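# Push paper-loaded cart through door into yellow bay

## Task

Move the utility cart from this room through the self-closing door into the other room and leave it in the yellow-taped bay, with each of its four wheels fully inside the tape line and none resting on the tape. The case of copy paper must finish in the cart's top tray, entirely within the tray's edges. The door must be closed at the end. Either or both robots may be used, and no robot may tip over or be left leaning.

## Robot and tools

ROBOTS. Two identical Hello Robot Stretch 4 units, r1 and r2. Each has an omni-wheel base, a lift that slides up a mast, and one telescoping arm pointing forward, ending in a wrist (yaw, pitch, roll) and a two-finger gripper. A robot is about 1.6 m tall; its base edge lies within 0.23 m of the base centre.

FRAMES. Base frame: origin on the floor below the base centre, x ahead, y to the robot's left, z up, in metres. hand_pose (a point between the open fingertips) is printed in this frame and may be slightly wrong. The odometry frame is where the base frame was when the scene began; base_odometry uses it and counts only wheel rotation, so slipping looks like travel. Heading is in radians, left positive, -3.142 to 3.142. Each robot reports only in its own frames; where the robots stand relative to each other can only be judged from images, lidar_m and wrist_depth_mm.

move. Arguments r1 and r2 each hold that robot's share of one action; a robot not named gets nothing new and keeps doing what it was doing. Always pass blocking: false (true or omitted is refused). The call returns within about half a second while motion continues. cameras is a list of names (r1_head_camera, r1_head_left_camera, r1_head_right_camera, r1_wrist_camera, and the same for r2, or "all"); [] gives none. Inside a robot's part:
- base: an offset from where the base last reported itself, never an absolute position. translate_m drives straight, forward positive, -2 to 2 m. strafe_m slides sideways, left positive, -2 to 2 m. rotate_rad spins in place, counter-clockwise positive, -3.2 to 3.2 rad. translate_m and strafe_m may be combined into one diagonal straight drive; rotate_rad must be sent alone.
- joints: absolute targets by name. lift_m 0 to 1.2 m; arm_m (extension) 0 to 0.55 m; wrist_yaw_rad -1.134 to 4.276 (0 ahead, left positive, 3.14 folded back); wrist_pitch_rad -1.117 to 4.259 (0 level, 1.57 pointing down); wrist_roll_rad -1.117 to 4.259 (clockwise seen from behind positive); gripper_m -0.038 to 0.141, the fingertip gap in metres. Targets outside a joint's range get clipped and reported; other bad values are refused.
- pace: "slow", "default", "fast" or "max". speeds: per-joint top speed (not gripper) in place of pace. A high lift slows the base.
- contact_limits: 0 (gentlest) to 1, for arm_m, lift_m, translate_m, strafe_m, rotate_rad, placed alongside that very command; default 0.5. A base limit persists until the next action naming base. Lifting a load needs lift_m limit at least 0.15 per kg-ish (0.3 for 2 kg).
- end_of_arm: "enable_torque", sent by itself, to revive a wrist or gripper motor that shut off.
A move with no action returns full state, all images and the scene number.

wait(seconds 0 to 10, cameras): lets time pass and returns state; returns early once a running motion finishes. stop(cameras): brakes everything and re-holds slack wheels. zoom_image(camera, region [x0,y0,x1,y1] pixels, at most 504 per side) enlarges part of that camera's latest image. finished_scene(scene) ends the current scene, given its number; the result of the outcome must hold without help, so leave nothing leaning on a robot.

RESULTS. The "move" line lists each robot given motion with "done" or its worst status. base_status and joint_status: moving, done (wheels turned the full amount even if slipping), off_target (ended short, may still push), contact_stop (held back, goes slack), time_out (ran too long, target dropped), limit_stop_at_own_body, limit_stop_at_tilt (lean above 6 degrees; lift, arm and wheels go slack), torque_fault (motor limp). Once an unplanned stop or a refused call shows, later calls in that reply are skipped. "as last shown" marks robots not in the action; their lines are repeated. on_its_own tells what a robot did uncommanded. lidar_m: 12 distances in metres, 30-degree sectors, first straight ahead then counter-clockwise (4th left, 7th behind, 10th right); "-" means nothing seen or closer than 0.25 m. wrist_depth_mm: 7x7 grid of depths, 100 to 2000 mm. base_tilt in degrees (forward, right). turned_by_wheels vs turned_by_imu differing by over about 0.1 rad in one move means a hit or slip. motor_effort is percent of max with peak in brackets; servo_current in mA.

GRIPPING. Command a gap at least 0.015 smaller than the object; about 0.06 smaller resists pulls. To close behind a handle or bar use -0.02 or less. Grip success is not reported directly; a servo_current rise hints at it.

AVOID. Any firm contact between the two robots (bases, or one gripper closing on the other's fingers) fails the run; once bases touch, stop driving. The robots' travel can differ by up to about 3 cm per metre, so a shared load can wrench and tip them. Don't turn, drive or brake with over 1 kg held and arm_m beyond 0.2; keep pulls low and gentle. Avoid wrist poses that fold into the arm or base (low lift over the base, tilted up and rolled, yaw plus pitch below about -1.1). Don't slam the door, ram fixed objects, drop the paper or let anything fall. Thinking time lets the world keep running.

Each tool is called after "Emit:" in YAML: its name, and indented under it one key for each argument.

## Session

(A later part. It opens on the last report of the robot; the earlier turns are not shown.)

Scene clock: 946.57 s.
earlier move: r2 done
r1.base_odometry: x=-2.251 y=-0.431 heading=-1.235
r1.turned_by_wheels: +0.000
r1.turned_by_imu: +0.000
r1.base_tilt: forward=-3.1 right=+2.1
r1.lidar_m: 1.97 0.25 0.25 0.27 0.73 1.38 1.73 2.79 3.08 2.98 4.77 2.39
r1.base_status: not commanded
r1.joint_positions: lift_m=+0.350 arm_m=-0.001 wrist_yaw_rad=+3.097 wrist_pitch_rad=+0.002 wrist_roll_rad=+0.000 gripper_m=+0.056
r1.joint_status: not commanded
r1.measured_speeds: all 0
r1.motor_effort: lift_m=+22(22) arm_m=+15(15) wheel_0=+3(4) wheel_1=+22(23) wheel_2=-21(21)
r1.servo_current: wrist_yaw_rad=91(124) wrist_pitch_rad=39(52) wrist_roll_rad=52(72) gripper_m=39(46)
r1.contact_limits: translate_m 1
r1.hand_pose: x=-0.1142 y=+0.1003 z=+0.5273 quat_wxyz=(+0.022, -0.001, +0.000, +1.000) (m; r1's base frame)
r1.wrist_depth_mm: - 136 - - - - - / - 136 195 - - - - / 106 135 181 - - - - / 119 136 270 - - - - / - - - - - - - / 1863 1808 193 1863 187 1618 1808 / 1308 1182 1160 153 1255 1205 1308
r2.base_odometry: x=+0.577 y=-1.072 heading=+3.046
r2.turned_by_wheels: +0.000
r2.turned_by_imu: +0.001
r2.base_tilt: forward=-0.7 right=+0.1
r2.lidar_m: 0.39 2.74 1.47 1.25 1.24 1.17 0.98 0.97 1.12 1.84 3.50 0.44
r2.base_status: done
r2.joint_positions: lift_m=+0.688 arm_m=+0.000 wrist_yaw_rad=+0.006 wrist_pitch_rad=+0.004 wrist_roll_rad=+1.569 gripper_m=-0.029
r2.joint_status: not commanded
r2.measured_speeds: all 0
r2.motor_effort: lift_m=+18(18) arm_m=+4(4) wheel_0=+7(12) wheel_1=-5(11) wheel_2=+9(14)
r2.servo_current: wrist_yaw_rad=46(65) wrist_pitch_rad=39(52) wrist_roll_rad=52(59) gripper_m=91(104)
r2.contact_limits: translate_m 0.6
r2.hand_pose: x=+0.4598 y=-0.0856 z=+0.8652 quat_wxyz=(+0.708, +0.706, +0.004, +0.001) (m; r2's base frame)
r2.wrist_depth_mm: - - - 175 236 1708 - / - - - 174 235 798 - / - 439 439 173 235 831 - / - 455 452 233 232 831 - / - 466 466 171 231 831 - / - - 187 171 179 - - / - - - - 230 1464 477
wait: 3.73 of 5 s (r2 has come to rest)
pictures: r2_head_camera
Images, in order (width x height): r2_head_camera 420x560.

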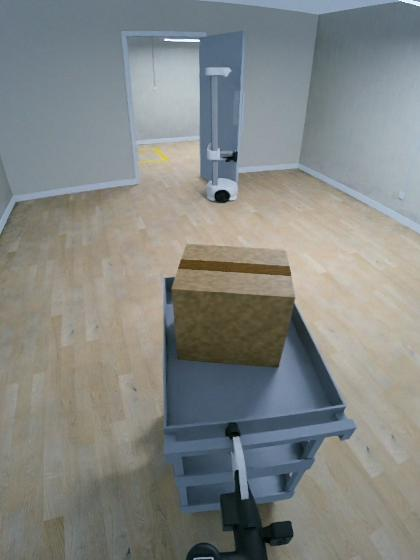

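Emit:
move:
  blocking: false
  r2: {"joints": {"gripper_m": 0.1}}
  cameras: []

Emit:
wait:
  seconds: 1.5
  cameras: []

Emit:
move:
  blocking: false
  r2: {"base": {"translate_m": 0.0, "strafe_m": -0.035}, "contact_limits": {"translate_m": 0.3}}
  cameras: []

Emit:
wait:
  seconds: 1.0
  cameras: []

Emit:
move:
  blocking: false
  r2: {"joints": {"gripper_m": -0.03}}
  cameras: []

Emit:
wait:
  seconds: 1.5
  cameras: []

Emit:
move:
  blocking: false
  r2: {"base": {"translate_m": 0.305, "strafe_m": -0.044}, "pace": "slow", "contact_limits": {"translate_m": 0.6}}
  cameras: []

Emit:
wait:
  seconds: 4.2
  cameras: ["r2_head_camera"]

Scene clock: 973.50 s.
move: r2 moving
r1: as last shown
r1.lidar_m: 1.96 0.25 0.25 0.27 0.74 1.37 1.72 2.79 3.06 2.99 4.79 2.39
r1.motor_effort: lift_m=+22(22) arm_m=+15(15) wheel_0=+4(4) wheel_1=+22(22) wheel_2=-21(21)
r1.servo_current: wrist_yaw_rad=85(98) wrist_pitch_rad=46(46) wrist_roll_rad=39(72) gripper_m=52(52)
r1.contact_limits: translate_m 1
r1.wrist_depth_mm: - 136 - - - - - / - 136 195 - - - - / 106 134 181 - - - - / 119 136 268 - - - - / - - - - - - - / 1808 1808 194 1808 187 1661 1756 / 1281 1160 1182 153 1255 1160 1281
r2.base_odometry: x=+0.577 y=-1.072 heading=+3.046
r2.turned_by_wheels: +0.000
r2.turned_by_imu: +0.000
r2.base_tilt: forward=-0.7 right=+0.1
r2.lidar_m: 0.39 2.71 1.44 1.25 1.25 1.17 0.97 0.96 1.11 1.85 3.50 0.44
r2.base_status: not commanded
r2.joint_positions: lift_m=+0.688 arm_m=+0.000 wrist_yaw_rad=+0.006 wrist_pitch_rad=+0.004 wrist_roll_rad=+1.569 gripper_m=-0.003
r2.joint_status: gripper_m moving
r2.measured_speeds: translate_m=+0.000 strafe_m=+0.000 rotate_rad=+0.000 lift_m=+0.000 arm_m=+0.000 wrist_yaw_rad=-0.002 wrist_pitch_rad=+0.000 wrist_roll_rad=+0.000
r2.motor_effort: lift_m=+17(18) arm_m=+4(4) wheel_0=+8(8) wheel_1=-5(5) wheel_2=+5(9)
r2.servo_current: wrist_yaw_rad=52(65) wrist_pitch_rad=46(46) wrist_roll_rad=46(52) gripper_m=111(111)
r2.contact_limits: translate_m 0.6
r2.hand_pose: x=+0.4598 y=-0.0858 z=+0.8652 quat_wxyz=(+0.708, +0.706, +0.003, +0.001) (m; r2's base frame)
r2.wrist_depth_mm: - - - 178 239 1661 - / - - - 178 238 788 - / - 442 445 177 237 842 - / - 459 452 236 236 842 - / - 473 466 175 236 831 - / - - 188 174 183 - - / - - - - 234 1576 484
pictures: none
No camera images: "cameras" was empty.

Scene clock: 975.00 s.
earlier move: r2 done
r1.base_odometry: x=-2.251 y=-0.431 heading=-1.235
r1.turned_by_wheels: +0.000
r1.turned_by_imu: +0.000
r1.base_tilt: forward=-3.1 right=+2.1
r1.lidar_m: 1.97 0.25 0.25 0.27 0.75 1.36 1.74 2.80 3.03 2.98 4.78 2.37
r1.base_status: not commanded
r1.joint_positions: lift_m=+0.350 arm_m=-0.001 wrist_yaw_rad=+3.097 wrist_pitch_rad=+0.002 wrist_roll_rad=+0.000 gripper_m=+0.056
r1.joint_status: not commanded
r1.measured_speeds: all 0
r1.motor_effort: lift_m=+22(22) arm_m=+15(15) wheel_0=+4(4) wheel_1=+22(23) wheel_2=-21(21)
r1.servo_current: wrist_yaw_rad=91(117) wrist_pitch_rad=39(52) wrist_roll_rad=46(72) gripper_m=39(52)
r1.contact_limits: translate_m 1
r1.hand_pose: x=-0.1142 y=+0.1003 z=+0.5273 quat_wxyz=(+0.022, -0.001, +0.000, +1.000) (m; r1's base frame)
r1.wrist_depth_mm: - 136 - - - - - / - 136 195 - - - - / 106 134 180 - - - - / 119 136 270 - - - - / - - - - - - - / 1808 1863 193 1863 187 1661 1808 / 1366 1160 1182 153 1281 1182 1281
r2.base_odometry: x=+0.577 y=-1.072 heading=+3.046
r2.turned_by_wheels: +0.000
r2.turned_by_imu: +0.000
r2.base_tilt: forward=-0.7 right=+0.1
r2.lidar_m: 0.37 2.66 1.47 1.23 1.25 1.17 0.96 0.97 1.12 1.85 3.49 0.44
r2.base_status: not commanded
r2.joint_positions: lift_m=+0.688 arm_m=+0.000 wrist_yaw_rad=+0.003 wrist_pitch_rad=+0.004 wrist_roll_rad=+1.569 gripper_m=+0.100
r2.joint_status: all done
r2.measured_speeds: all 0
r2.motor_effort: lift_m=+18(18) arm_m=+4(4) wheel_0=+7(8) wheel_1=-5(5) wheel_2=+4(9)
r2.servo_current: wrist_yaw_rad=59(65) wrist_pitch_rad=39(46) wrist_roll_rad=46(59) gripper_m=59(111)
r2.contact_limits: translate_m 0.6
r2.hand_pose: x=+0.4595 y=-0.0866 z=+0.8652 quat_wxyz=(+0.708, +0.706, +0.002, +0.000) (m; r2's base frame)
r2.wrist_depth_mm: - - - 188 249 1618 - / - - - 187 248 831 - / - 452 452 186 246 854 - / - 466 462 185 245 842 - / - - 477 184 244 842 - / - - 484 182 189 - - / - - - - 241 1499 500
wait: 1.50 s; at rest by 1.47 s
pictures: none
No camera images: "cameras" was empty.

Scene clock: 975.50 s.
move: r2 moving
r1: as last shown
r1.lidar_m: 1.96 0.25 0.25 0.31 0.73 1.36 1.73 2.78 3.04 3.00 4.77 2.40
r1.motor_effort: lift_m=+22(22) arm_m=+15(15) wheel_0=+3(4) wheel_1=+22(22) wheel_2=-21(21)
r1.servo_current: wrist_yaw_rad=91(111) wrist_pitch_rad=39(46) wrist_roll_rad=52(59) gripper_m=39(46)
r1.contact_limits: translate_m 1
r1.wrist_depth_mm: - 136 - - - - - / - 136 195 - - - - / 106 134 181 - - - - / 119 136 270 - - - - / - - - - - - - / 1808 1863 194 1863 187 1618 1808 / 1336 1182 1205 153 1255 1160 1308
r2.base_odometry: x=+0.580 y=-1.042 heading=+3.046
r2.turned_by_wheels: +0.000
r2.turned_by_imu: +0.000
r2.base_tilt: forward=-0.7 right=+0.1
r2.lidar_m: 0.39 2.77 1.49 1.28 1.26 1.16 0.97 0.96 1.11 1.85 3.46 0.45
r2.base_status: translate_m moving; strafe_m moving
r2.joint_positions: lift_m=+0.688 arm_m=+0.000 wrist_yaw_rad=+0.001 wrist_pitch_rad=+0.003 wrist_roll_rad=+1.569 gripper_m=+0.100
r2.joint_status: not commanded
r2.measured_speeds: translate_m=+0.001 strafe_m=-0.049 rotate_rad=-0.008 lift_m=+0.000 arm_m=+0.000 wrist_yaw_rad=+0.000 wrist_pitch_rad=+0.000 wrist_roll_rad=+0.000
r2.motor_effort: lift_m=+18(18) arm_m=+4(4) wheel_0=+0(16) wheel_1=-2(11) wheel_2=+0(3)
r2.servo_current: wrist_yaw_rad=46(59) wrist_pitch_rad=39(46) wrist_roll_rad=59(59) gripper_m=46(59)
r2.contact_limits: translate_m 0.3
r2.hand_pose: x=+0.4594 y=-0.0871 z=+0.8654 quat_wxyz=(+0.708, +0.706, +0.001, -0.001) (m; r2's base frame)
r2.wrist_depth_mm: - - - 189 250 1756 1182 / - - - 189 249 1576 - / - - 452 187 247 854 - / - - 462 187 247 - - / - - 469 186 244 - - / - - 198 184 200 - - / - - 500 - 242 1618 -
pictures: none
No camera images: "cameras" was empty.

Scene clock: 975.97 s.
earlier move: r2 done
r1.base_odometry: x=-2.251 y=-0.431 heading=-1.235
r1.turned_by_wheels: +0.000
r1.turned_by_imu: +0.000
r1.base_tilt: forward=-3.1 right=+2.1
r1.lidar_m: 1.95 0.25 0.25 0.29 0.75 1.38 1.72 2.80 3.04 2.99 4.78 2.39
r1.base_status: not commanded
r1.joint_positions: lift_m=+0.350 arm_m=-0.001 wrist_yaw_rad=+3.097 wrist_pitch_rad=+0.002 wrist_roll_rad=+0.000 gripper_m=+0.056
r1.joint_status: not commanded
r1.measured_speeds: all 0
r1.motor_effort: lift_m=+22(22) arm_m=+15(15) wheel_0=+3(4) wheel_1=+22(22) wheel_2=-21(21)
r1.servo_current: wrist_yaw_rad=85(111) wrist_pitch_rad=39(46) wrist_roll_rad=52(59) gripper_m=39(46)
r1.contact_limits: translate_m 1
r1.hand_pose: x=-0.1142 y=+0.1003 z=+0.5273 quat_wxyz=(+0.022, -0.001, +0.000, +1.000) (m; r1's base frame)
r1.wrist_depth_mm: - 136 - - - - - / - 136 195 - - - - / 106 134 181 - - - - / 119 136 268 - - - - / - - - - - - - / 1863 1808 193 1808 187 1661 1708 / 1308 1160 1182 153 1229 1182 1308
r2.base_odometry: x=+0.581 y=-1.037 heading=+3.046
r2.turned_by_wheels: +0.000
r2.turned_by_imu: +0.000
r2.base_tilt: forward=-0.6 right=+0.1
r2.lidar_m: 0.39 0.41 1.52 1.28 1.28 1.16 0.94 0.94 1.10 1.82 3.46 0.46
r2.base_status: done
r2.joint_positions: lift_m=+0.688 arm_m=+0.000 wrist_yaw_rad=+0.001 wrist_pitch_rad=+0.003 wrist_roll_rad=+1.569 gripper_m=+0.100
r2.joint_status: not commanded
r2.measured_speeds: all 0
r2.motor_effort: lift_m=+17(18) arm_m=+4(4) wheel_0=+2(16) wheel_1=-1(11) wheel_2=+0(3)
r2.servo_current: wrist_yaw_rad=46(59) wrist_pitch_rad=39(46) wrist_roll_rad=39(59) gripper_m=59(59)
r2.contact_limits: translate_m 0.3
r2.hand_pose: x=+0.4594 y=-0.0871 z=+0.8654 quat_wxyz=(+0.708, +0.706, +0.001, -0.001) (m; r2's base frame)
r2.wrist_depth_mm: - - - 191 252 1708 1160 / - - - 190 251 1708 - / - - 449 189 250 854 - / - - 459 187 247 - - / - - 466 187 245 - - / - - 195 185 193 - - / - - 500 - 244 1756 -
wait: 0.47 of 1 s (r2 has come to rest)
pictures: none
No camera images: "cameras" was empty.

Scene clock: 976.47 s.
move: r2 moving
r1: as last shown
r1.base_tilt: forward=-3.1 right=+2.2
r1.lidar_m: 1.94 0.25 0.25 0.30 0.73 1.36 1.74 2.78 3.05 3.00 4.78 2.42
r1.motor_effort: lift_m=+22(22) arm_m=+15(15) wheel_0=+4(4) wheel_1=+22(22) wheel_2=-21(21)
r1.servo_current: wrist_yaw_rad=98(104) wrist_pitch_rad=39(46) wrist_roll_rad=33(52) gripper_m=39(46)
r1.contact_limits: translate_m 1
r1.wrist_depth_mm: - 136 - - - - - / - 136 195 - - - - / 106 134 181 - - - - / 119 136 268 - - - - / - - - - - - - / 1808 1808 195 1863 187 1661 1808 / 1308 1182 1160 153 1255 1160 1308
r2.base_odometry: x=+0.581 y=-1.037 heading=+3.046
r2.turned_by_wheels: +0.000
r2.turned_by_imu: +0.000
r2.base_tilt: forward=-0.7 right=+0.0
r2.lidar_m: 0.39 0.45 1.47 1.28 1.29 1.14 0.96 0.94 1.10 1.86 3.46 0.42
r2.base_status: not commanded
r2.joint_positions: lift_m=+0.688 arm_m=+0.000 wrist_yaw_rad=+0.001 wrist_pitch_rad=+0.003 wrist_roll_rad=+1.569 gripper_m=+0.083
r2.joint_status: gripper_m moving
r2.measured_speeds: all 0
r2.motor_effort: lift_m=+17(18) arm_m=+4(4) wheel_0=+2(2) wheel_1=-1(1) wheel_2=+0(0)
r2.servo_current: wrist_yaw_rad=46(52) wrist_pitch_rad=46(52) wrist_roll_rad=39(52) gripper_m=130(130)
r2.contact_limits: translate_m 0.3
r2.hand_pose: x=+0.4594 y=-0.0871 z=+0.8654 quat_wxyz=(+0.708, +0.706, +0.001, -0.001) (m; r2's base frame)
r2.wrist_depth_mm: - - - 191 253 1756 1255 / - - - 190 251 1708 - / - - 452 248 249 831 - / - - 459 188 248 842 - / - - 473 187 247 842 - / - - 196 185 190 - - / - - 496 - 244 1708 -
pictures: none
No camera images: "cameras" was empty.

Scene clock: 977.97 s.
earlier move: r2 done
r1.base_odometry: x=-2.251 y=-0.431 heading=-1.235
r1.turned_by_wheels: +0.000
r1.turned_by_imu: +0.000
r1.base_tilt: forward=-3.1 right=+2.2
r1.lidar_m: 1.96 0.25 0.25 0.29 0.75 1.37 1.74 2.80 3.07 3.01 4.77 2.41
r1.base_status: not commanded
r1.joint_positions: lift_m=+0.350 arm_m=-0.001 wrist_yaw_rad=+3.097 wrist_pitch_rad=+0.002 wrist_roll_rad=+0.000 gripper_m=+0.056
r1.joint_status: not commanded
r1.measured_speeds: all 0
r1.motor_effort: lift_m=+22(22) arm_m=+15(15) wheel_0=+3(4) wheel_1=+22(22) wheel_2=-21(21)
r1.servo_current: wrist_yaw_rad=91(111) wrist_pitch_rad=46(46) wrist_roll_rad=46(65) gripper_m=39(52)
r1.contact_limits: translate_m 1
r1.hand_pose: x=-0.1142 y=+0.1003 z=+0.5273 quat_wxyz=(+0.022, -0.001, +0.000, +1.000) (m; r1's base frame)
r1.wrist_depth_mm: - 136 - - - - - / - 135 195 - - - - / 106 134 181 - - - - / 119 136 267 - - - - / - - - - - - - / 1808 1863 194 1863 188 1661 1808 / 1308 1160 1182 153 1229 1182 1281
r2.base_odometry: x=+0.581 y=-1.037 heading=+3.046
r2.turned_by_wheels: +0.000
r2.turned_by_imu: +0.000
r2.base_tilt: forward=-0.7 right=+0.1
r2.lidar_m: 0.38 0.44 1.51 1.30 1.27 1.16 0.96 0.96 1.08 1.85 3.44 0.45
r2.base_status: not commanded
r2.joint_positions: lift_m=+0.688 arm_m=+0.000 wrist_yaw_rad=+0.001 wrist_pitch_rad=+0.003 wrist_roll_rad=+1.569 gripper_m=-0.028
r2.joint_status: all done
r2.measured_speeds: all 0
r2.motor_effort: lift_m=+18(18) arm_m=-4(4) wheel_0=+2(3) wheel_1=-1(1) wheel_2=+0(1)
r2.servo_current: wrist_yaw_rad=52(52) wrist_pitch_rad=39(52) wrist_roll_rad=39(59) gripper_m=130(319)
r2.contact_limits: translate_m 0.3
r2.hand_pose: x=+0.4594 y=-0.0871 z=+0.8654 quat_wxyz=(+0.708, +0.706, +0.001, -0.001) (m; r2's base frame)
r2.wrist_depth_mm: - - - 181 243 1661 1138 / - - - 180 241 1537 - / - - 442 179 238 831 - / - 452 449 177 236 842 - / - 459 455 175 236 - - / - - 186 174 178 - - / - - 477 - 232 1618 -
wait: 1.50 s; at rest by 1.47 s
pictures: none
No camera images: "cameras" was empty.

Scene clock: 978.47 s.
move: r2 moving
r1: as last shown
r1.lidar_m: 1.93 0.25 0.25 0.29 0.74 1.37 1.74 2.79 3.06 3.00 4.77 2.40
r1.servo_current: wrist_yaw_rad=85(117) wrist_pitch_rad=46(52) wrist_roll_rad=33(52) gripper_m=39(39)
r1.contact_limits: translate_m 1
r1.wrist_depth_mm: - 136 - - - - - / - 136 195 - - - - / 106 134 180 - - - - / 119 136 268 - - - - / - - - - - - - / 1808 1808 194 1808 189 1661 1808 / 1336 1160 1205 153 1255 1160 1336
r2.base_odometry: x=+0.569 y=-1.034 heading=+3.046
r2.turned_by_wheels: +0.000
r2.turned_by_imu: +0.000
r2.base_tilt: forward=-0.7 right=+0.1
r2.lidar_m: 0.39 0.40 1.51 1.30 1.29 1.18 0.95 0.96 1.09 1.86 3.44 0.43
r2.base_status: translate_m moving; strafe_m moving
r2.joint_positions: lift_m=+0.688 arm_m=+0.000 wrist_yaw_rad=+0.000 wrist_pitch_rad=+0.003 wrist_roll_rad=+1.569 gripper_m=-0.029
r2.joint_status: not commanded
r2.measured_speeds: translate_m=+0.051 strafe_m=-0.008 rotate_rad=+0.003 lift_m=+0.000 arm_m=+0.000 wrist_yaw_rad=-0.010 wrist_pitch_rad=+0.000 wrist_roll_rad=+0.000
r2.motor_effort: lift_m=+17(18) arm_m=-3(4) wheel_0=+8(11) wheel_1=+6(6) wheel_2=-14(14)
r2.servo_current: wrist_yaw_rad=52(52) wrist_pitch_rad=46(46) wrist_roll_rad=46(52) gripper_m=91(130)
r2.contact_limits: translate_m 0.6
r2.hand_pose: x=+0.4593 y=-0.0875 z=+0.8654 quat_wxyz=(+0.708, +0.706, +0.001, -0.001) (m; r2's base frame)
r2.wrist_depth_mm: - - - 176 238 1661 1205 / - - - 175 236 1708 - / - - 436 173 234 820 - / - 442 442 230 231 831 - / - 452 452 170 230 831 - / - - 185 167 179 - - / - - 477 - 227 133 -
pictures: none
No camera images: "cameras" was empty.

Scene clock: 982.33 s.
earlier move: r2 done
r1.base_odometry: x=-2.251 y=-0.431 heading=-1.235
r1.turned_by_wheels: +0.000
r1.turned_by_imu: +0.000
r1.base_tilt: forward=-3.1 right=+2.1
r1.lidar_m: 1.95 0.25 0.25 0.30 0.73 1.38 1.74 2.80 3.04 2.69 4.78 2.38
r1.base_status: not commanded
r1.joint_positions: lift_m=+0.350 arm_m=-0.001 wrist_yaw_rad=+3.097 wrist_pitch_rad=+0.002 wrist_roll_rad=+0.000 gripper_m=+0.056
r1.joint_status: not commanded
r1.measured_speeds: all 0
r1.motor_effort: lift_m=+22(22) arm_m=+15(15) wheel_0=+4(4) wheel_1=+22(23) wheel_2=-21(21)
r1.servo_current: wrist_yaw_rad=104(117) wrist_pitch_rad=46(52) wrist_roll_rad=46(65) gripper_m=52(52)
r1.contact_limits: translate_m 1
r1.hand_pose: x=-0.1142 y=+0.1003 z=+0.5273 quat_wxyz=(+0.022, -0.001, +0.000, +1.000) (m; r1's base frame)
r1.wrist_depth_mm: - 136 - - - - - / - 136 195 - - - - / 106 134 181 - - - - / 119 136 270 - - - - / - - - - - - - / 1863 1808 194 1921 188 1661 1756 / 1308 1182 1182 153 1281 1160 1281
r2.base_odometry: x=+0.282 y=-0.964 heading=+3.046
r2.turned_by_wheels: +0.000
r2.turned_by_imu: -0.001
r2.base_tilt: forward=-0.7 right=+0.1
r2.lidar_m: 0.37 3.08 1.66 1.40 1.38 1.49 1.22 1.24 1.41 2.33 3.36 0.43
r2.base_status: done
r2.joint_positions: lift_m=+0.688 arm_m=+0.000 wrist_yaw_rad=-0.004 wrist_pitch_rad=+0.003 wrist_roll_rad=+1.569 gripper_m=-0.029
r2.joint_status: not commanded
r2.measured_speeds: all 0
r2.motor_effort: lift_m=+18(18) arm_m=+4(5) wheel_0=+3(11) wheel_1=+4(8) wheel_2=-8(16)
r2.servo_current: wrist_yaw_rad=39(65) wrist_pitch_rad=46(46) wrist_roll_rad=46(65) gripper_m=91(130)
r2.contact_limits: translate_m 0.6
r2.hand_pose: x=+0.4589 y=-0.0885 z=+0.8652 quat_wxyz=(+0.708, +0.706, +0.000, -0.003) (m; r2's base frame)
r2.wrist_depth_mm: - - - 198 266 1618 1182 / - - - 193 255 1618 504 / - - - 186 249 798 - / - 445 445 181 240 842 - / - 449 445 176 234 842 - / - 449 186 169 180 - - / - - 452 - 223 - -
wait: 3.87 of 4.2 s (r2 has come to rest)
pictures: r2_head_camera
Images, in order (width x height): r2_head_camera 420x560.

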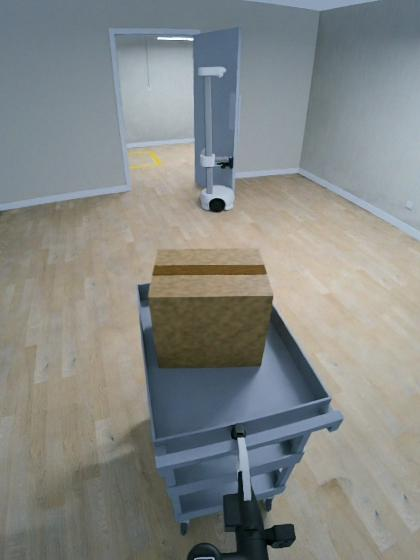

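Emit:
move:
  blocking: false
  r2: {"base": {"translate_m": 0.403, "strafe_m": 0.013}, "pace": "slow", "contact_limits": {"translate_m": 0.6}}
  cameras: []

Emit:
wait:
  seconds: 5
  cameras: ["r2_head_camera"]

Scene clock: 991.83 s.
move: r2 moving
r1: as last shown
r1.lidar_m: 1.96 0.25 0.25 0.30 0.72 1.35 1.74 2.81 3.06 2.69 4.78 2.44
r1.motor_effort: lift_m=+22(22) arm_m=+15(15) wheel_0=+4(4) wheel_1=+22(22) wheel_2=-21(21)
r1.servo_current: wrist_yaw_rad=91(104) wrist_pitch_rad=39(46) wrist_roll_rad=46(72) gripper_m=46(46)
r1.contact_limits: translate_m 1
r1.wrist_depth_mm: - 136 - - - - - / - 136 195 - - - - / 106 134 181 - - - - / 119 136 270 - - - - / - - - - - - - / 1808 1863 194 1921 187 1708 1808 / 1336 1160 1182 153 1255 1182 1308
r2.base_odometry: x=+0.269 y=-0.963 heading=+3.045
r2.turned_by_wheels: +0.000
r2.turned_by_imu: +0.000
r2.base_tilt: forward=-0.7 right=+0.1
r2.lidar_m: 0.33 3.06 1.68 1.39 1.41 1.53 1.25 1.25 1.45 2.39 3.33 0.43
r2.base_status: translate_m moving; strafe_m moving
r2.joint_positions: lift_m=+0.688 arm_m=+0.000 wrist_yaw_rad=-0.004 wrist_pitch_rad=+0.003 wrist_roll_rad=+1.569 gripper_m=-0.029
r2.joint_status: not commanded
r2.measured_speeds: translate_m=+0.048 strafe_m=+0.002 rotate_rad=-0.002 lift_m=+0.000 arm_m=+0.000 wrist_yaw_rad=-0.002 wrist_pitch_rad=+0.000 wrist_roll_rad=+0.000
r2.motor_effort: lift_m=+17(18) arm_m=+4(4) wheel_0=+6(6) wheel_1=+6(8) wheel_2=-14(15)
r2.servo_current: wrist_yaw_rad=46(59) wrist_pitch_rad=39(46) wrist_roll_rad=33(59) gripper_m=91(98)
r2.contact_limits: translate_m 0.6
r2.hand_pose: x=+0.4589 y=-0.0885 z=+0.8652 quat_wxyz=(+0.708, +0.706, +0.000, -0.003) (m; r2's base frame)
r2.wrist_depth_mm: - - - 200 268 1618 1205 / - - - 193 256 1708 496 / - - - 186 248 778 - / - 445 449 181 241 842 - / - 449 449 176 234 820 - / - 449 186 169 180 - - / - - 449 - 221 - -
pictures: none
No camera images: "cameras" was empty.

Scene clock: 996.63 s.
earlier move: r2 done
r1.base_odometry: x=-2.251 y=-0.431 heading=-1.235
r1.turned_by_wheels: +0.000
r1.turned_by_imu: +0.000
r1.base_tilt: forward=-3.1 right=+2.2
r1.lidar_m: 1.95 0.25 0.25 0.30 0.73 1.35 1.73 2.79 3.04 2.26 4.77 2.44
r1.base_status: not commanded
r1.joint_positions: lift_m=+0.350 arm_m=-0.001 wrist_yaw_rad=+3.097 wrist_pitch_rad=+0.002 wrist_roll_rad=+0.000 gripper_m=+0.056
r1.joint_status: not commanded
r1.measured_speeds: all 0
r1.motor_effort: lift_m=+22(22) arm_m=+15(15) wheel_0=+4(4) wheel_1=+22(23) wheel_2=-21(21)
r1.servo_current: wrist_yaw_rad=91(130) wrist_pitch_rad=46(52) wrist_roll_rad=46(72) gripper_m=39(52)
r1.contact_limits: translate_m 1
r1.hand_pose: x=-0.1142 y=+0.1003 z=+0.5273 quat_wxyz=(+0.022, -0.001, +0.000, +1.000) (m; r1's base frame)
r1.wrist_depth_mm: - 136 - - - - - / - 136 194 - - - - / 106 134 180 - - - - / 119 136 268 - - - - / - - - - - - - / 1863 1756 193 1863 188 1661 1808 / 1336 1182 1182 153 1255 1160 1281
r2.base_odometry: x=-0.120 y=-0.938 heading=+3.045
r2.turned_by_wheels: +0.000
r2.turned_by_imu: -0.001
r2.base_tilt: forward=-0.7 right=+0.0
r2.lidar_m: 0.36 3.37 1.81 1.49 1.49 1.76 1.63 1.61 1.84 3.07 3.21 0.45
r2.base_status: done
r2.joint_positions: lift_m=+0.688 arm_m=+0.000 wrist_yaw_rad=-0.006 wrist_pitch_rad=+0.003 wrist_roll_rad=+1.569 gripper_m=-0.029
r2.joint_status: not commanded
r2.measured_speeds: all 0
r2.motor_effort: lift_m=+18(18) arm_m=+4(4) wheel_0=+0(7) wheel_1=+5(8) wheel_2=-8(17)
r2.servo_current: wrist_yaw_rad=52(65) wrist_pitch_rad=39(52) wrist_roll_rad=39(65) gripper_m=91(98)
r2.contact_limits: translate_m 0.6
r2.hand_pose: x=+0.4587 y=-0.0892 z=+0.8652 quat_wxyz=(+0.708, +0.706, -0.001, -0.003) (m; r2's base frame)
r2.wrist_depth_mm: - - - 273 282 1537 1160 / - - - 202 268 1618 504 / - - - 191 254 778 - / - 452 455 183 244 842 - / - 449 449 178 236 820 - / - 445 185 169 179 - - / - - 442 - 220 - -
wait: 4.80 of 5 s (r2 has come to rest)
pictures: r2_head_camera
Images, in order (width x height): r2_head_camera 420x560.

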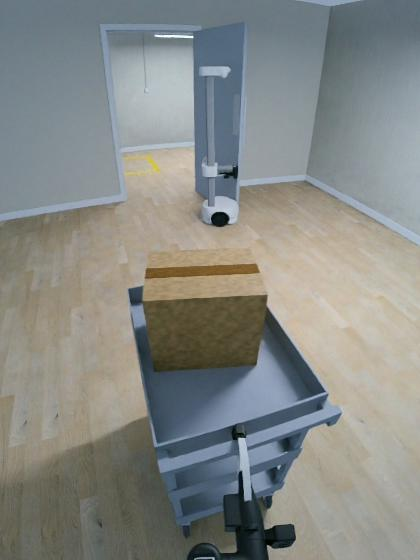

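Emit:
move:
  blocking: false
  r2: {"base": {"translate_m": 0.448, "strafe_m": 0.058}, "pace": "slow", "contact_limits": {"translate_m": 0.6}}
  cameras: []

Emit:
wait:
  seconds: 5.6
  cameras: ["r2_head_camera"]

Scene clock: 1006.40 s.
move: r2 moving
r1: as last shown
r1.lidar_m: 1.95 0.25 0.25 0.30 0.72 1.36 1.75 2.80 3.06 2.27 4.77 2.42
r1.motor_effort: lift_m=+22(22) arm_m=+15(15) wheel_0=+4(4) wheel_1=+22(22) wheel_2=-21(21)
r1.servo_current: wrist_yaw_rad=104(104) wrist_pitch_rad=39(52) wrist_roll_rad=65(65) gripper_m=46(46)
r1.contact_limits: translate_m 1
r1.wrist_depth_mm: - 136 - - - - - / - 136 195 - - - - / 106 135 180 - - - - / 119 136 270 - - - - / - - - - - - - / 1808 1863 194 1808 188 1756 1756 / 1255 1160 1182 153 1281 1182 1281
r2.base_odometry: x=-0.133 y=-0.938 heading=+3.045
r2.turned_by_wheels: +0.000
r2.turned_by_imu: +0.000
r2.base_tilt: forward=-0.7 right=+0.1
r2.lidar_m: 0.32 3.30 1.84 1.48 1.48 1.74 1.64 1.60 1.87 3.07 3.20 0.43
r2.base_status: translate_m moving; strafe_m moving
r2.joint_positions: lift_m=+0.688 arm_m=+0.000 wrist_yaw_rad=-0.006 wrist_pitch_rad=+0.003 wrist_roll_rad=+1.569 gripper_m=-0.029
r2.joint_status: not commanded
r2.measured_speeds: translate_m=+0.049 strafe_m=+0.006 rotate_rad=+0.002 lift_m=+0.000 arm_m=+0.000 wrist_yaw_rad=+0.000 wrist_pitch_rad=+0.000 wrist_roll_rad=+0.000
r2.motor_effort: lift_m=+18(18) arm_m=+4(4) wheel_0=+2(6) wheel_1=+7(8) wheel_2=-14(14)
r2.servo_current: wrist_yaw_rad=59(65) wrist_pitch_rad=39(46) wrist_roll_rad=39(59) gripper_m=91(98)
r2.contact_limits: translate_m 0.6
r2.hand_pose: x=+0.4587 y=-0.0892 z=+0.8652 quat_wxyz=(+0.708, +0.706, -0.001, -0.003) (m; r2's base frame)
r2.wrist_depth_mm: - - - 272 281 1499 1160 / - - - 202 268 1661 525 / - - - 191 253 1661 - / - 452 455 183 244 831 - / - 449 449 177 235 831 - / - 442 186 168 179 - - / - - 445 - 219 - -
pictures: none
No camera images: "cameras" was empty.

Scene clock: 1011.70 s.
earlier move: r2 done
r1.base_odometry: x=-2.251 y=-0.431 heading=-1.235
r1.turned_by_wheels: +0.000
r1.turned_by_imu: +0.000
r1.base_tilt: forward=-3.1 right=+2.1
r1.lidar_m: 1.94 0.25 0.25 0.28 0.75 1.38 1.74 2.80 3.06 1.82 4.78 2.40
r1.base_status: not commanded
r1.joint_positions: lift_m=+0.350 arm_m=-0.001 wrist_yaw_rad=+3.097 wrist_pitch_rad=+0.002 wrist_roll_rad=+0.000 gripper_m=+0.056
r1.joint_status: not commanded
r1.measured_speeds: all 0
r1.motor_effort: lift_m=+22(22) arm_m=+15(15) wheel_0=+3(4) wheel_1=+22(23) wheel_2=-21(21)
r1.servo_current: wrist_yaw_rad=98(124) wrist_pitch_rad=46(52) wrist_roll_rad=52(65) gripper_m=46(52)
r1.contact_limits: translate_m 1
r1.hand_pose: x=-0.1142 y=+0.1003 z=+0.5273 quat_wxyz=(+0.022, -0.001, +0.000, +1.000) (m; r1's base frame)
r1.wrist_depth_mm: - 136 - - - - - / - 135 195 - - - - / 106 134 181 - - - - / 119 136 268 - - - - / - - - - - - - / 1756 1808 193 1808 187 1618 1808 / 1336 1160 1182 153 1255 1182 1281
r2.base_odometry: x=-0.572 y=-0.952 heading=+3.045
r2.turned_by_wheels: +0.000
r2.turned_by_imu: -0.002
r2.base_tilt: forward=-0.7 right=+0.1
r2.lidar_m: 0.36 3.57 1.89 1.58 1.56 1.82 2.05 2.05 2.34 3.15 3.13 0.45
r2.base_status: done
r2.joint_positions: lift_m=+0.688 arm_m=+0.000 wrist_yaw_rad=-0.006 wrist_pitch_rad=+0.004 wrist_roll_rad=+1.569 gripper_m=-0.029
r2.joint_status: not commanded
r2.measured_speeds: all 0
r2.motor_effort: lift_m=+18(18) arm_m=+4(4) wheel_0=+1(6) wheel_1=+5(8) wheel_2=-9(16)
r2.servo_current: wrist_yaw_rad=52(72) wrist_pitch_rad=46(46) wrist_roll_rad=52(59) gripper_m=85(98)
r2.contact_limits: translate_m 0.6
r2.hand_pose: x=+0.4587 y=-0.0892 z=+0.8652 quat_wxyz=(+0.708, +0.706, -0.001, -0.003) (m; r2's base frame)
r2.wrist_depth_mm: - - - 271 278 1661 1160 / - - - 201 266 1661 508 / - - - 190 254 788 - / - 452 452 183 245 - - / - 449 445 177 236 820 - / - 445 186 168 180 - - / - - 442 - 220 - -
wait: 5.30 of 5.6 s (r2 has come to rest)
pictures: r2_head_camera
Images, in order (width x height): r2_head_camera 420x560.

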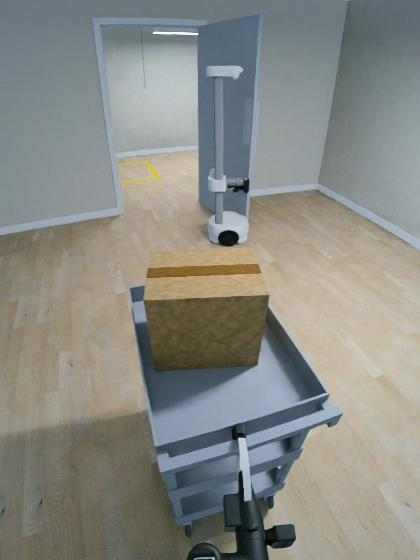

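Emit:
move:
  blocking: false
  r2: {"base": {"translate_m": 0.447, "strafe_m": 0.05}, "pace": "slow", "contact_limits": {"translate_m": 0.6}}
  cameras: []

Emit:
wait:
  seconds: 5.6
  cameras: ["r2_head_camera", "r1_head_right_camera"]

Scene clock: 1019.83 s.
move: r2 moving
r1: as last shown
r1.base_tilt: forward=-3.1 right=+2.2
r1.lidar_m: 1.96 0.25 0.25 0.29 0.73 1.37 1.73 2.79 3.06 1.83 4.77 2.40
r1.motor_effort: lift_m=+22(22) arm_m=+15(15) wheel_0=+4(4) wheel_1=+22(22) wheel_2=-21(21)
r1.servo_current: wrist_yaw_rad=98(104) wrist_pitch_rad=46(46) wrist_roll_rad=52(65) gripper_m=46(46)
r1.contact_limits: translate_m 1
r1.wrist_depth_mm: - 136 - - - - - / - 136 195 - - - - / 106 134 180 - - - - / 119 136 268 - - - - / - - - - - - - / 1808 1863 194 1863 187 1661 1708 / 1308 1138 1182 153 1255 1160 1308
r2.base_odometry: x=-0.584 y=-0.952 heading=+3.045
r2.turned_by_wheels: +0.000
r2.turned_by_imu: +0.000
r2.base_tilt: forward=-0.7 right=+0.1
r2.lidar_m: 0.34 3.55 1.93 1.58 1.56 1.85 2.06 2.06 2.33 3.16 3.13 0.44
r2.base_status: translate_m moving; strafe_m moving
r2.joint_positions: lift_m=+0.688 arm_m=+0.000 wrist_yaw_rad=-0.006 wrist_pitch_rad=+0.004 wrist_roll_rad=+1.569 gripper_m=-0.029
r2.joint_status: not commanded
r2.measured_speeds: translate_m=+0.048 strafe_m=+0.005 rotate_rad=-0.001 lift_m=+0.000 arm_m=+0.000 wrist_yaw_rad=+0.000 wrist_pitch_rad=+0.000 wrist_roll_rad=+0.000
r2.motor_effort: lift_m=+18(18) arm_m=+4(4) wheel_0=+3(7) wheel_1=+6(8) wheel_2=-14(15)
r2.servo_current: wrist_yaw_rad=39(59) wrist_pitch_rad=39(52) wrist_roll_rad=52(59) gripper_m=91(91)
r2.contact_limits: translate_m 0.6
r2.hand_pose: x=+0.4587 y=-0.0892 z=+0.8652 quat_wxyz=(+0.708, +0.706, -0.001, -0.003) (m; r2's base frame)
r2.wrist_depth_mm: - - - 271 278 1661 1160 / - - - 200 266 1661 504 / - - - 190 254 788 - / - 449 449 182 243 820 - / - 449 445 178 235 831 - / - 445 186 168 180 - - / - 442 442 - 220 - -
pictures: none
No camera images: "cameras" was empty.

Scene clock: 1025.10 s.
earlier move: r2 done
r1.base_odometry: x=-2.251 y=-0.431 heading=-1.235
r1.turned_by_wheels: +0.000
r1.turned_by_imu: +0.000
r1.base_tilt: forward=-3.1 right=+2.1
r1.lidar_m: 1.92 0.25 0.25 0.30 0.71 1.38 1.73 2.80 1.57 1.38 4.78 2.40
r1.base_status: not commanded
r1.joint_positions: lift_m=+0.350 arm_m=-0.001 wrist_yaw_rad=+3.097 wrist_pitch_rad=+0.002 wrist_roll_rad=+0.000 gripper_m=+0.056
r1.joint_status: not commanded
r1.measured_speeds: all 0
r1.motor_effort: lift_m=+22(22) arm_m=+15(15) wheel_0=+4(4) wheel_1=+22(23) wheel_2=-21(21)
r1.servo_current: wrist_yaw_rad=104(117) wrist_pitch_rad=39(52) wrist_roll_rad=59(72) gripper_m=46(52)
r1.contact_limits: translate_m 1
r1.hand_pose: x=-0.1142 y=+0.1003 z=+0.5273 quat_wxyz=(+0.022, -0.001, +0.000, +1.000) (m; r1's base frame)
r1.wrist_depth_mm: - 135 - - - - - / - 136 195 - - - - / 106 134 180 - - - - / 119 136 270 - - - - / - - - - - - - / 1808 1808 193 1863 187 1661 1756 / 1308 1160 1182 153 1255 1182 1308
r2.base_odometry: x=-1.021 y=-0.959 heading=+3.045
r2.turned_by_wheels: +0.000
r2.turned_by_imu: -0.001
r2.base_tilt: forward=-0.7 right=+0.0
r2.lidar_m: 0.30 3.30 2.03 1.69 1.67 1.88 2.52 2.49 2.85 3.08 3.06 0.44
r2.base_status: done
r2.joint_positions: lift_m=+0.688 arm_m=+0.000 wrist_yaw_rad=-0.006 wrist_pitch_rad=+0.004 wrist_roll_rad=+1.569 gripper_m=-0.029
r2.joint_status: not commanded
r2.measured_speeds: all 0
r2.motor_effort: lift_m=+18(18) arm_m=+4(4) wheel_0=+2(10) wheel_1=+4(8) wheel_2=-9(15)
r2.servo_current: wrist_yaw_rad=59(72) wrist_pitch_rad=46(52) wrist_roll_rad=52(65) gripper_m=85(98)
r2.contact_limits: translate_m 0.6
r2.hand_pose: x=+0.4587 y=-0.0892 z=+0.8652 quat_wxyz=(+0.708, +0.706, -0.001, -0.003) (m; r2's base frame)
r2.wrist_depth_mm: - - - 276 285 1537 1138 / - - - 204 270 1708 496 / - - - 193 256 1708 - / - - 452 184 245 - - / - 442 452 178 236 831 - / - 449 185 168 180 - - / - - 442 - 220 - -
wait: 5.27 of 5.6 s (r2 has come to rest)
pictures: r1_head_right_camera, r2_head_camera
Images, in order (width x height): r1_head_right_camera 420x672, r2_head_camera 420x560.

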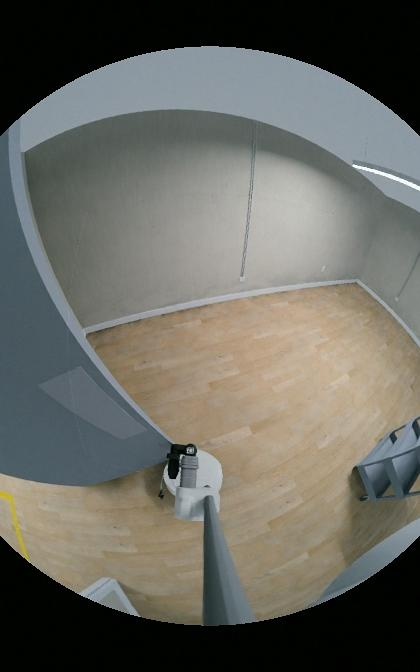

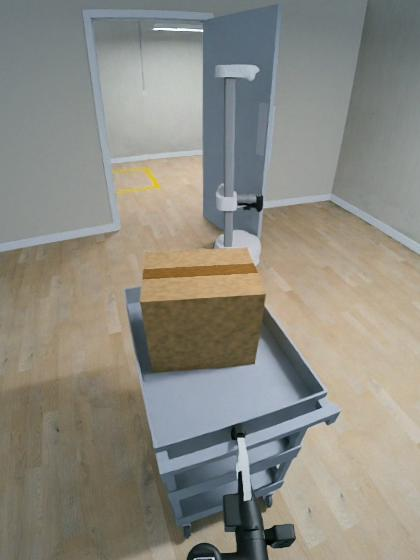

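Emit:
move:
  blocking: false
  r2: {"base": {"translate_m": 0.447, "strafe_m": 0.06}, "pace": "slow", "contact_limits": {"translate_m": 0.6}}
  cameras: []

Emit:
wait:
  seconds: 5.6
  cameras: ["r2_head_camera", "r2_head_left_camera"]

Scene clock: 1034.53 s.
move: r2 moving
r1: as last shown
r1.lidar_m: 1.95 0.25 0.25 0.29 0.70 1.36 1.71 2.81 1.54 1.40 4.77 2.42
r1.motor_effort: lift_m=+22(22) arm_m=+15(15) wheel_0=+4(4) wheel_1=+22(22) wheel_2=-21(21)
r1.servo_current: wrist_yaw_rad=85(111) wrist_pitch_rad=39(46) wrist_roll_rad=46(59) gripper_m=46(46)
r1.contact_limits: translate_m 1
r1.wrist_depth_mm: - 135 - - - - - / - 136 194 - - - - / 106 135 181 - - - - / 119 137 268 - - - - / - - - - - - - / 1808 1921 194 1863 188 1661 1756 / 1336 1160 1182 153 1281 1160 1308
r2.base_odometry: x=-1.034 y=-0.959 heading=+3.045
r2.turned_by_wheels: +0.000
r2.turned_by_imu: +0.001
r2.base_tilt: forward=-0.7 right=+0.1
r2.lidar_m: 0.35 3.29 2.03 1.70 1.68 1.91 2.52 2.52 2.89 3.08 3.06 0.44
r2.base_status: translate_m moving; strafe_m moving
r2.joint_positions: lift_m=+0.688 arm_m=+0.000 wrist_yaw_rad=-0.006 wrist_pitch_rad=+0.004 wrist_roll_rad=+1.569 gripper_m=-0.029
r2.joint_status: not commanded
r2.measured_speeds: translate_m=+0.048 strafe_m=+0.007 rotate_rad=-0.001 lift_m=+0.000 arm_m=+0.000 wrist_yaw_rad=+0.000 wrist_pitch_rad=+0.000 wrist_roll_rad=+0.000
r2.motor_effort: lift_m=+18(18) arm_m=+4(4) wheel_0=+3(9) wheel_1=+8(8) wheel_2=-12(15)
r2.servo_current: wrist_yaw_rad=46(52) wrist_pitch_rad=46(46) wrist_roll_rad=46(52) gripper_m=91(91)
r2.contact_limits: translate_m 0.6
r2.hand_pose: x=+0.4587 y=-0.0892 z=+0.8652 quat_wxyz=(+0.708, +0.706, -0.001, -0.003) (m; r2's base frame)
r2.wrist_depth_mm: - - - 276 285 1537 1138 / - - - 204 271 1661 525 / - - - 193 257 1708 - / - - 452 184 246 - - / - 452 445 178 236 820 - / - 445 185 168 179 - - / - 442 442 - 219 - -
pictures: none
No camera images: "cameras" was empty.

Scene clock: 1039.80 s.
earlier move: r2 done
r1.base_odometry: x=-2.251 y=-0.431 heading=-1.235
r1.turned_by_wheels: +0.000
r1.turned_by_imu: +0.000
r1.base_tilt: forward=-3.1 right=+2.2
r1.lidar_m: 1.96 0.25 0.25 0.29 0.72 1.39 1.74 2.80 0.98 0.98 4.76 2.40
r1.base_status: not commanded
r1.joint_positions: lift_m=+0.350 arm_m=-0.001 wrist_yaw_rad=+3.097 wrist_pitch_rad=+0.002 wrist_roll_rad=+0.000 gripper_m=+0.056
r1.joint_status: not commanded
r1.measured_speeds: all 0
r1.motor_effort: lift_m=+22(22) arm_m=+15(15) wheel_0=+4(4) wheel_1=+22(22) wheel_2=-21(21)
r1.servo_current: wrist_yaw_rad=78(124) wrist_pitch_rad=46(52) wrist_roll_rad=59(72) gripper_m=46(46)
r1.contact_limits: translate_m 1
r1.hand_pose: x=-0.1142 y=+0.1003 z=+0.5273 quat_wxyz=(+0.022, -0.001, +0.000, +1.000) (m; r1's base frame)
r1.wrist_depth_mm: - 136 - - - - - / - 136 195 - - - - / 106 134 181 - - - - / 119 136 270 - - - - / - - - - - - - / 1863 1808 193 1863 188 1618 1808 / 1336 1138 1205 153 1255 1160 1308
r2.base_odometry: x=-1.471 y=-0.975 heading=+3.045
r2.turned_by_wheels: +0.000
r2.turned_by_imu: -0.001
r2.base_tilt: forward=-0.7 right=+0.1
r2.lidar_m: 0.33 0.52 2.15 1.77 1.76 2.00 2.95 2.95 3.34 2.97 2.97 0.46
r2.base_status: done
r2.joint_positions: lift_m=+0.688 arm_m=+0.000 wrist_yaw_rad=-0.006 wrist_pitch_rad=+0.004 wrist_roll_rad=+1.569 gripper_m=-0.029
r2.joint_status: not commanded
r2.measured_speeds: all 0
r2.motor_effort: lift_m=+18(18) arm_m=+4(4) wheel_0=+2(9) wheel_1=+3(8) wheel_2=-10(15)
r2.servo_current: wrist_yaw_rad=46(65) wrist_pitch_rad=39(52) wrist_roll_rad=46(65) gripper_m=85(98)
r2.contact_limits: translate_m 0.6
r2.hand_pose: x=+0.4587 y=-0.0892 z=+0.8652 quat_wxyz=(+0.708, +0.706, -0.001, -0.003) (m; r2's base frame)
r2.wrist_depth_mm: - - - 290 306 1366 402 / - - - 212 283 1708 492 / - - - 200 265 1661 - / - - 459 188 250 820 - / - 452 449 179 236 831 - / - 445 185 168 179 - - / - 436 436 - 217 - -
wait: 5.27 of 5.6 s (r2 has come to rest)
pictures: r2_head_camera, r2_head_left_camera
Images, in order (width x height): r2_head_camera 420x560, r2_head_left_camera 420x672.

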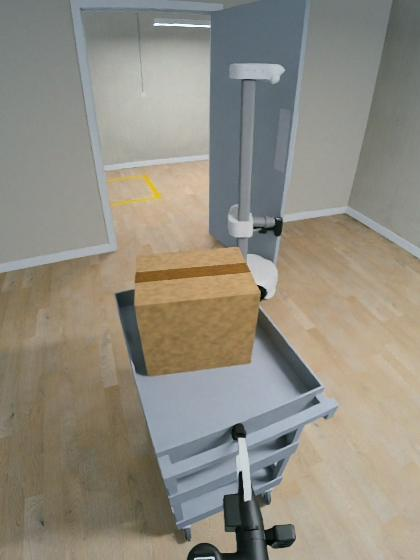

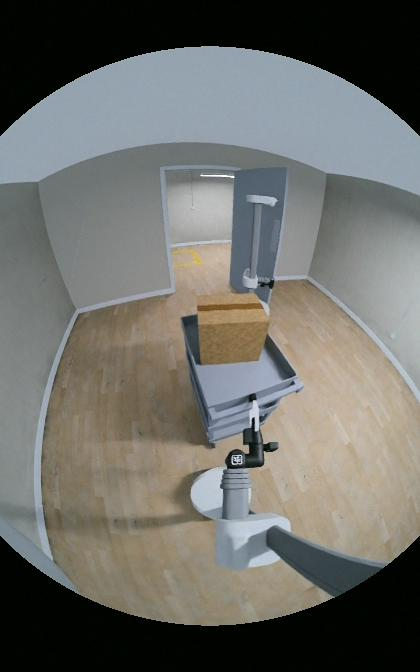

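Emit:
move:
  blocking: false
  r2: {"base": {"translate_m": 0.35, "strafe_m": 0.05}, "pace": "slow", "contact_limits": {"translate_m": 0.6}}
  cameras: []

Emit:
wait:
  seconds: 4.6
  cameras: ["r2_head_camera", "r2_head_right_camera"]

Scene clock: 1051.10 s.
move: r2 moving
r1: as last shown
r1.lidar_m: 1.96 0.25 0.25 0.30 0.72 1.36 1.76 2.79 0.96 0.99 4.78 2.41
r1.motor_effort: lift_m=+22(22) arm_m=+15(15) wheel_0=+3(4) wheel_1=+22(22) wheel_2=-21(21)
r1.servo_current: wrist_yaw_rad=104(111) wrist_pitch_rad=39(46) wrist_roll_rad=39(65) gripper_m=39(46)
r1.contact_limits: translate_m 1
r1.wrist_depth_mm: - 135 - - - - - / - 135 195 - - - - / 106 134 181 - - - - / 119 136 268 - - - - / - - - - - - - / 1808 1808 193 1863 187 1661 1756 / 1308 1160 1182 153 1281 1160 1281
r2.base_odometry: x=-1.484 y=-0.976 heading=+3.044
r2.turned_by_wheels: +0.000
r2.turned_by_imu: +0.000
r2.base_tilt: forward=-0.6 right=+0.1
r2.lidar_m: 0.33 0.56 2.10 1.78 1.77 1.99 2.97 2.94 3.35 2.95 2.97 0.45
r2.base_status: translate_m moving; strafe_m moving
r2.joint_positions: lift_m=+0.688 arm_m=+0.000 wrist_yaw_rad=-0.006 wrist_pitch_rad=+0.004 wrist_roll_rad=+1.569 gripper_m=-0.029
r2.joint_status: not commanded
r2.measured_speeds: translate_m=+0.048 strafe_m=+0.007 rotate_rad=-0.002 lift_m=+0.000 arm_m=+0.000 wrist_yaw_rad=+0.000 wrist_pitch_rad=+0.000 wrist_roll_rad=+0.000
r2.motor_effort: lift_m=+18(18) arm_m=+4(4) wheel_0=+6(6) wheel_1=+7(7) wheel_2=-11(15)
r2.servo_current: wrist_yaw_rad=46(65) wrist_pitch_rad=39(52) wrist_roll_rad=52(52) gripper_m=85(91)
r2.contact_limits: translate_m 0.6
r2.hand_pose: x=+0.4587 y=-0.0892 z=+0.8652 quat_wxyz=(+0.708, +0.706, -0.001, -0.003) (m; r2's base frame)
r2.wrist_depth_mm: - - - 289 314 1366 399 / - - - 213 283 1618 500 / - - - 200 267 1618 - / - - 459 187 250 809 - / - 452 452 180 236 831 - / - 445 185 168 179 - - / - 436 433 - 217 - -
pictures: none
No camera images: "cameras" was empty.

Scene clock: 1055.40 s.
earlier move: r2 done
r1.base_odometry: x=-2.251 y=-0.431 heading=-1.235
r1.turned_by_wheels: +0.000
r1.turned_by_imu: +0.000
r1.base_tilt: forward=-3.1 right=+2.1
r1.lidar_m: 1.95 0.25 0.25 0.27 0.75 1.34 1.77 2.80 0.70 0.88 4.77 2.37
r1.base_status: not commanded
r1.joint_positions: lift_m=+0.350 arm_m=-0.001 wrist_yaw_rad=+3.097 wrist_pitch_rad=+0.002 wrist_roll_rad=+0.000 gripper_m=+0.056
r1.joint_status: not commanded
r1.measured_speeds: all 0
r1.motor_effort: lift_m=+22(22) arm_m=+15(15) wheel_0=+3(4) wheel_1=+22(23) wheel_2=-21(21)
r1.servo_current: wrist_yaw_rad=91(117) wrist_pitch_rad=46(52) wrist_roll_rad=39(72) gripper_m=39(52)
r1.contact_limits: translate_m 1
r1.hand_pose: x=-0.1142 y=+0.1003 z=+0.5273 quat_wxyz=(+0.022, -0.001, +0.000, +1.000) (m; r1's base frame)
r1.wrist_depth_mm: - 136 - - - - - / - 135 195 - - - - / 106 134 181 - - - - / 119 136 268 - - - - / - - - - - - - / 1808 1863 193 1863 187 1661 1863 / 1308 1138 1182 153 1255 1160 1308
r2.base_odometry: x=-1.824 y=-0.991 heading=+3.045
r2.turned_by_wheels: +0.000
r2.turned_by_imu: -0.001
r2.base_tilt: forward=-0.7 right=+0.1
r2.lidar_m: 0.33 0.49 2.19 1.84 1.79 2.04 3.30 3.28 3.50 2.92 2.92 0.46
r2.base_status: done
r2.joint_positions: lift_m=+0.688 arm_m=+0.000 wrist_yaw_rad=-0.006 wrist_pitch_rad=+0.004 wrist_roll_rad=+1.569 gripper_m=-0.029
r2.joint_status: not commanded
r2.measured_speeds: all 0
r2.motor_effort: lift_m=+18(18) arm_m=+4(4) wheel_0=+1(6) wheel_1=+5(8) wheel_2=-8(15)
r2.servo_current: wrist_yaw_rad=59(65) wrist_pitch_rad=46(52) wrist_roll_rad=65(65) gripper_m=91(98)
r2.contact_limits: translate_m 0.6
r2.hand_pose: x=+0.4587 y=-0.0892 z=+0.8652 quat_wxyz=(+0.708, +0.706, -0.001, -0.003) (m; r2's base frame)
r2.wrist_depth_mm: - - - 297 320 342 340 / - - - 218 286 1366 488 / - 1336 - 204 268 1336 - / - - 462 189 252 788 - / - 452 445 181 238 831 - / - 439 186 167 180 - - / - 433 433 - - - -
wait: 4.30 of 4.6 s (r2 has come to rest)
pictures: r2_head_camera, r2_head_right_camera
Images, in order (width x height): r2_head_camera 420x560, r2_head_right_camera 420x672.

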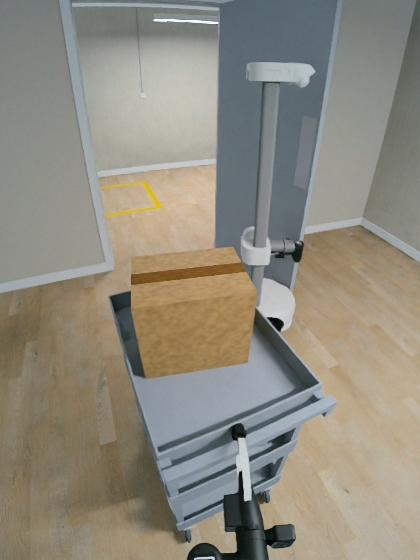

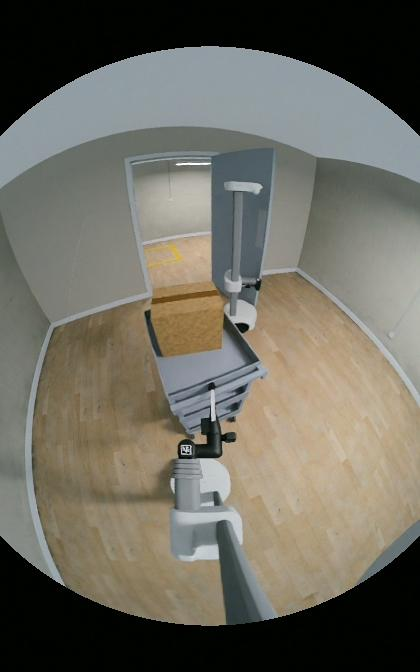

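Emit:
move:
  blocking: false
  r2: {"base": {"translate_m": 0.385, "strafe_m": 0.105}, "pace": "slow", "contact_limits": {"translate_m": 0.6}}
  cameras: []

Emit:
wait:
  seconds: 5
  cameras: ["r2_head_camera", "r2_head_right_camera"]

Scene clock: 1064.13 s.
move: r2 moving
r1: as last shown
r1.lidar_m: 1.96 0.25 0.25 0.30 0.72 1.35 1.74 2.79 0.68 0.85 4.76 2.43
r1.motor_effort: lift_m=+22(22) arm_m=+15(15) wheel_0=+4(4) wheel_1=+22(22) wheel_2=-21(21)
r1.servo_current: wrist_yaw_rad=104(111) wrist_pitch_rad=46(46) wrist_roll_rad=39(59) gripper_m=39(46)
r1.contact_limits: translate_m 1
r1.wrist_depth_mm: - 136 - - - - - / - 135 195 - - - - / 106 134 181 - - - - / 119 136 268 - - - - / - - - - - - - / 1921 1863 193 1921 187 1661 1756 / 1308 1160 1182 154 1281 1160 1281
r2.base_odometry: x=-1.837 y=-0.993 heading=+3.044
r2.turned_by_wheels: +0.000
r2.turned_by_imu: +0.000
r2.base_tilt: forward=-0.7 right=+0.1
r2.lidar_m: 0.34 0.52 2.20 1.82 1.82 2.07 3.32 3.29 3.51 2.92 2.92 0.47
r2.base_status: translate_m moving; strafe_m moving
r2.joint_positions: lift_m=+0.688 arm_m=+0.000 wrist_yaw_rad=-0.006 wrist_pitch_rad=+0.004 wrist_roll_rad=+1.569 gripper_m=-0.029
r2.joint_status: not commanded
r2.measured_speeds: translate_m=+0.049 strafe_m=+0.013 rotate_rad=+0.000 lift_m=+0.000 arm_m=+0.000 wrist_yaw_rad=+0.000 wrist_pitch_rad=+0.000 wrist_roll_rad=+0.000
r2.motor_effort: lift_m=+18(18) arm_m=+4(4) wheel_0=+2(5) wheel_1=+7(7) wheel_2=-14(15)
r2.servo_current: wrist_yaw_rad=59(65) wrist_pitch_rad=39(46) wrist_roll_rad=46(52) gripper_m=91(98)
r2.contact_limits: translate_m 0.6
r2.hand_pose: x=+0.4587 y=-0.0892 z=+0.8652 quat_wxyz=(+0.708, +0.706, -0.001, -0.003) (m; r2's base frame)
r2.wrist_depth_mm: - - - 298 320 340 340 / - - - 218 286 1366 488 / - 1336 1366 204 266 1397 - / - - 462 189 252 788 - / - 449 452 181 236 820 - / - 442 185 169 179 - - / - 433 430 - - - -
pictures: none
No camera images: "cameras" was empty.

Scene clock: 1068.87 s.
earlier move: r2 done
r1.base_odometry: x=-2.251 y=-0.431 heading=-1.235
r1.turned_by_wheels: +0.000
r1.turned_by_imu: +0.000
r1.base_tilt: forward=-3.1 right=+2.1
r1.lidar_m: 1.97 0.25 0.25 0.27 0.74 1.34 1.74 0.42 0.48 0.76 4.76 2.41
r1.base_status: not commanded
r1.joint_positions: lift_m=+0.350 arm_m=-0.001 wrist_yaw_rad=+3.097 wrist_pitch_rad=+0.002 wrist_roll_rad=+0.000 gripper_m=+0.056
r1.joint_status: not commanded
r1.measured_speeds: all 0
r1.motor_effort: lift_m=+22(22) arm_m=+15(15) wheel_0=+3(4) wheel_1=+22(23) wheel_2=-21(21)
r1.servo_current: wrist_yaw_rad=85(111) wrist_pitch_rad=39(46) wrist_roll_rad=59(72) gripper_m=46(46)
r1.contact_limits: translate_m 1
r1.hand_pose: x=-0.1142 y=+0.1003 z=+0.5273 quat_wxyz=(+0.022, -0.001, +0.000, +1.000) (m; r1's base frame)
r1.wrist_depth_mm: - 136 - - - - - / - 136 195 - - - - / 106 134 181 - - - - / 119 136 270 - - - - / 484 - - - - - - / 1618 1863 194 1863 187 1708 1808 / - 1118 1182 153 1229 1182 1308
r2.base_odometry: x=-2.217 y=-1.058 heading=+3.044
r2.turned_by_wheels: +0.000
r2.turned_by_imu: -0.001
r2.base_tilt: forward=-0.7 right=+0.0
r2.lidar_m: 0.35 2.12 2.22 1.86 1.81 2.10 3.52 3.66 3.51 2.90 2.90 0.45
r2.base_status: done
r2.joint_positions: lift_m=+0.688 arm_m=+0.000 wrist_yaw_rad=-0.006 wrist_pitch_rad=+0.004 wrist_roll_rad=+1.569 gripper_m=-0.029
r2.joint_status: not commanded
r2.measured_speeds: all 0
r2.motor_effort: lift_m=+18(18) arm_m=+4(5) wheel_0=+0(6) wheel_1=+5(9) wheel_2=-10(16)
r2.servo_current: wrist_yaw_rad=59(72) wrist_pitch_rad=39(52) wrist_roll_rad=52(65) gripper_m=91(98)
r2.contact_limits: translate_m 0.6
r2.hand_pose: x=+0.4587 y=-0.0892 z=+0.8652 quat_wxyz=(+0.708, +0.706, -0.001, -0.003) (m; r2's base frame)
r2.wrist_depth_mm: - - 1255 213 286 1060 946 / 960 976 1008 204 272 991 521 / - - - 193 256 699 - / - 452 455 185 246 809 - / - 452 449 178 236 831 - / - 445 186 168 179 - - / - 143 439 - 219 - -
wait: 4.73 of 5 s (r2 has come to rest)
pictures: r2_head_camera, r2_head_right_camera
Images, in order (width x height): r2_head_camera 420x560, r2_head_right_camera 420x672.

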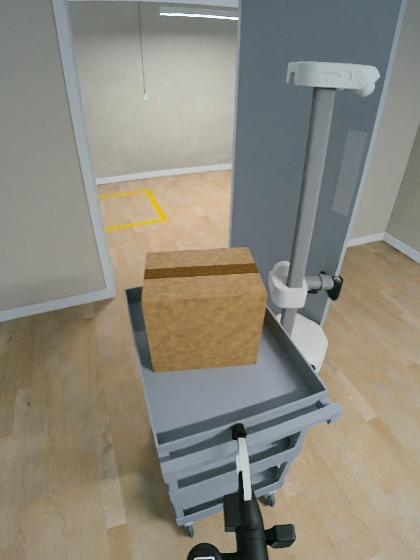

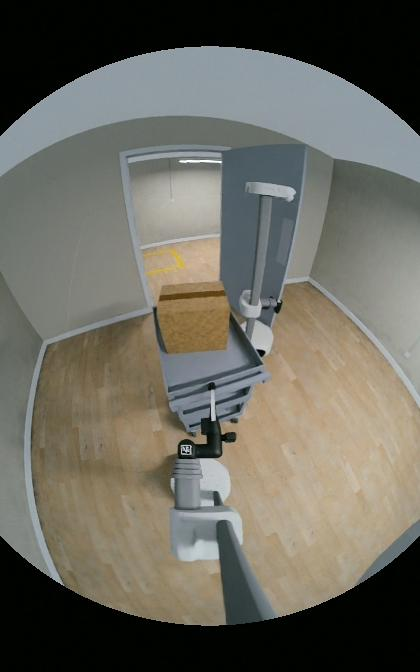

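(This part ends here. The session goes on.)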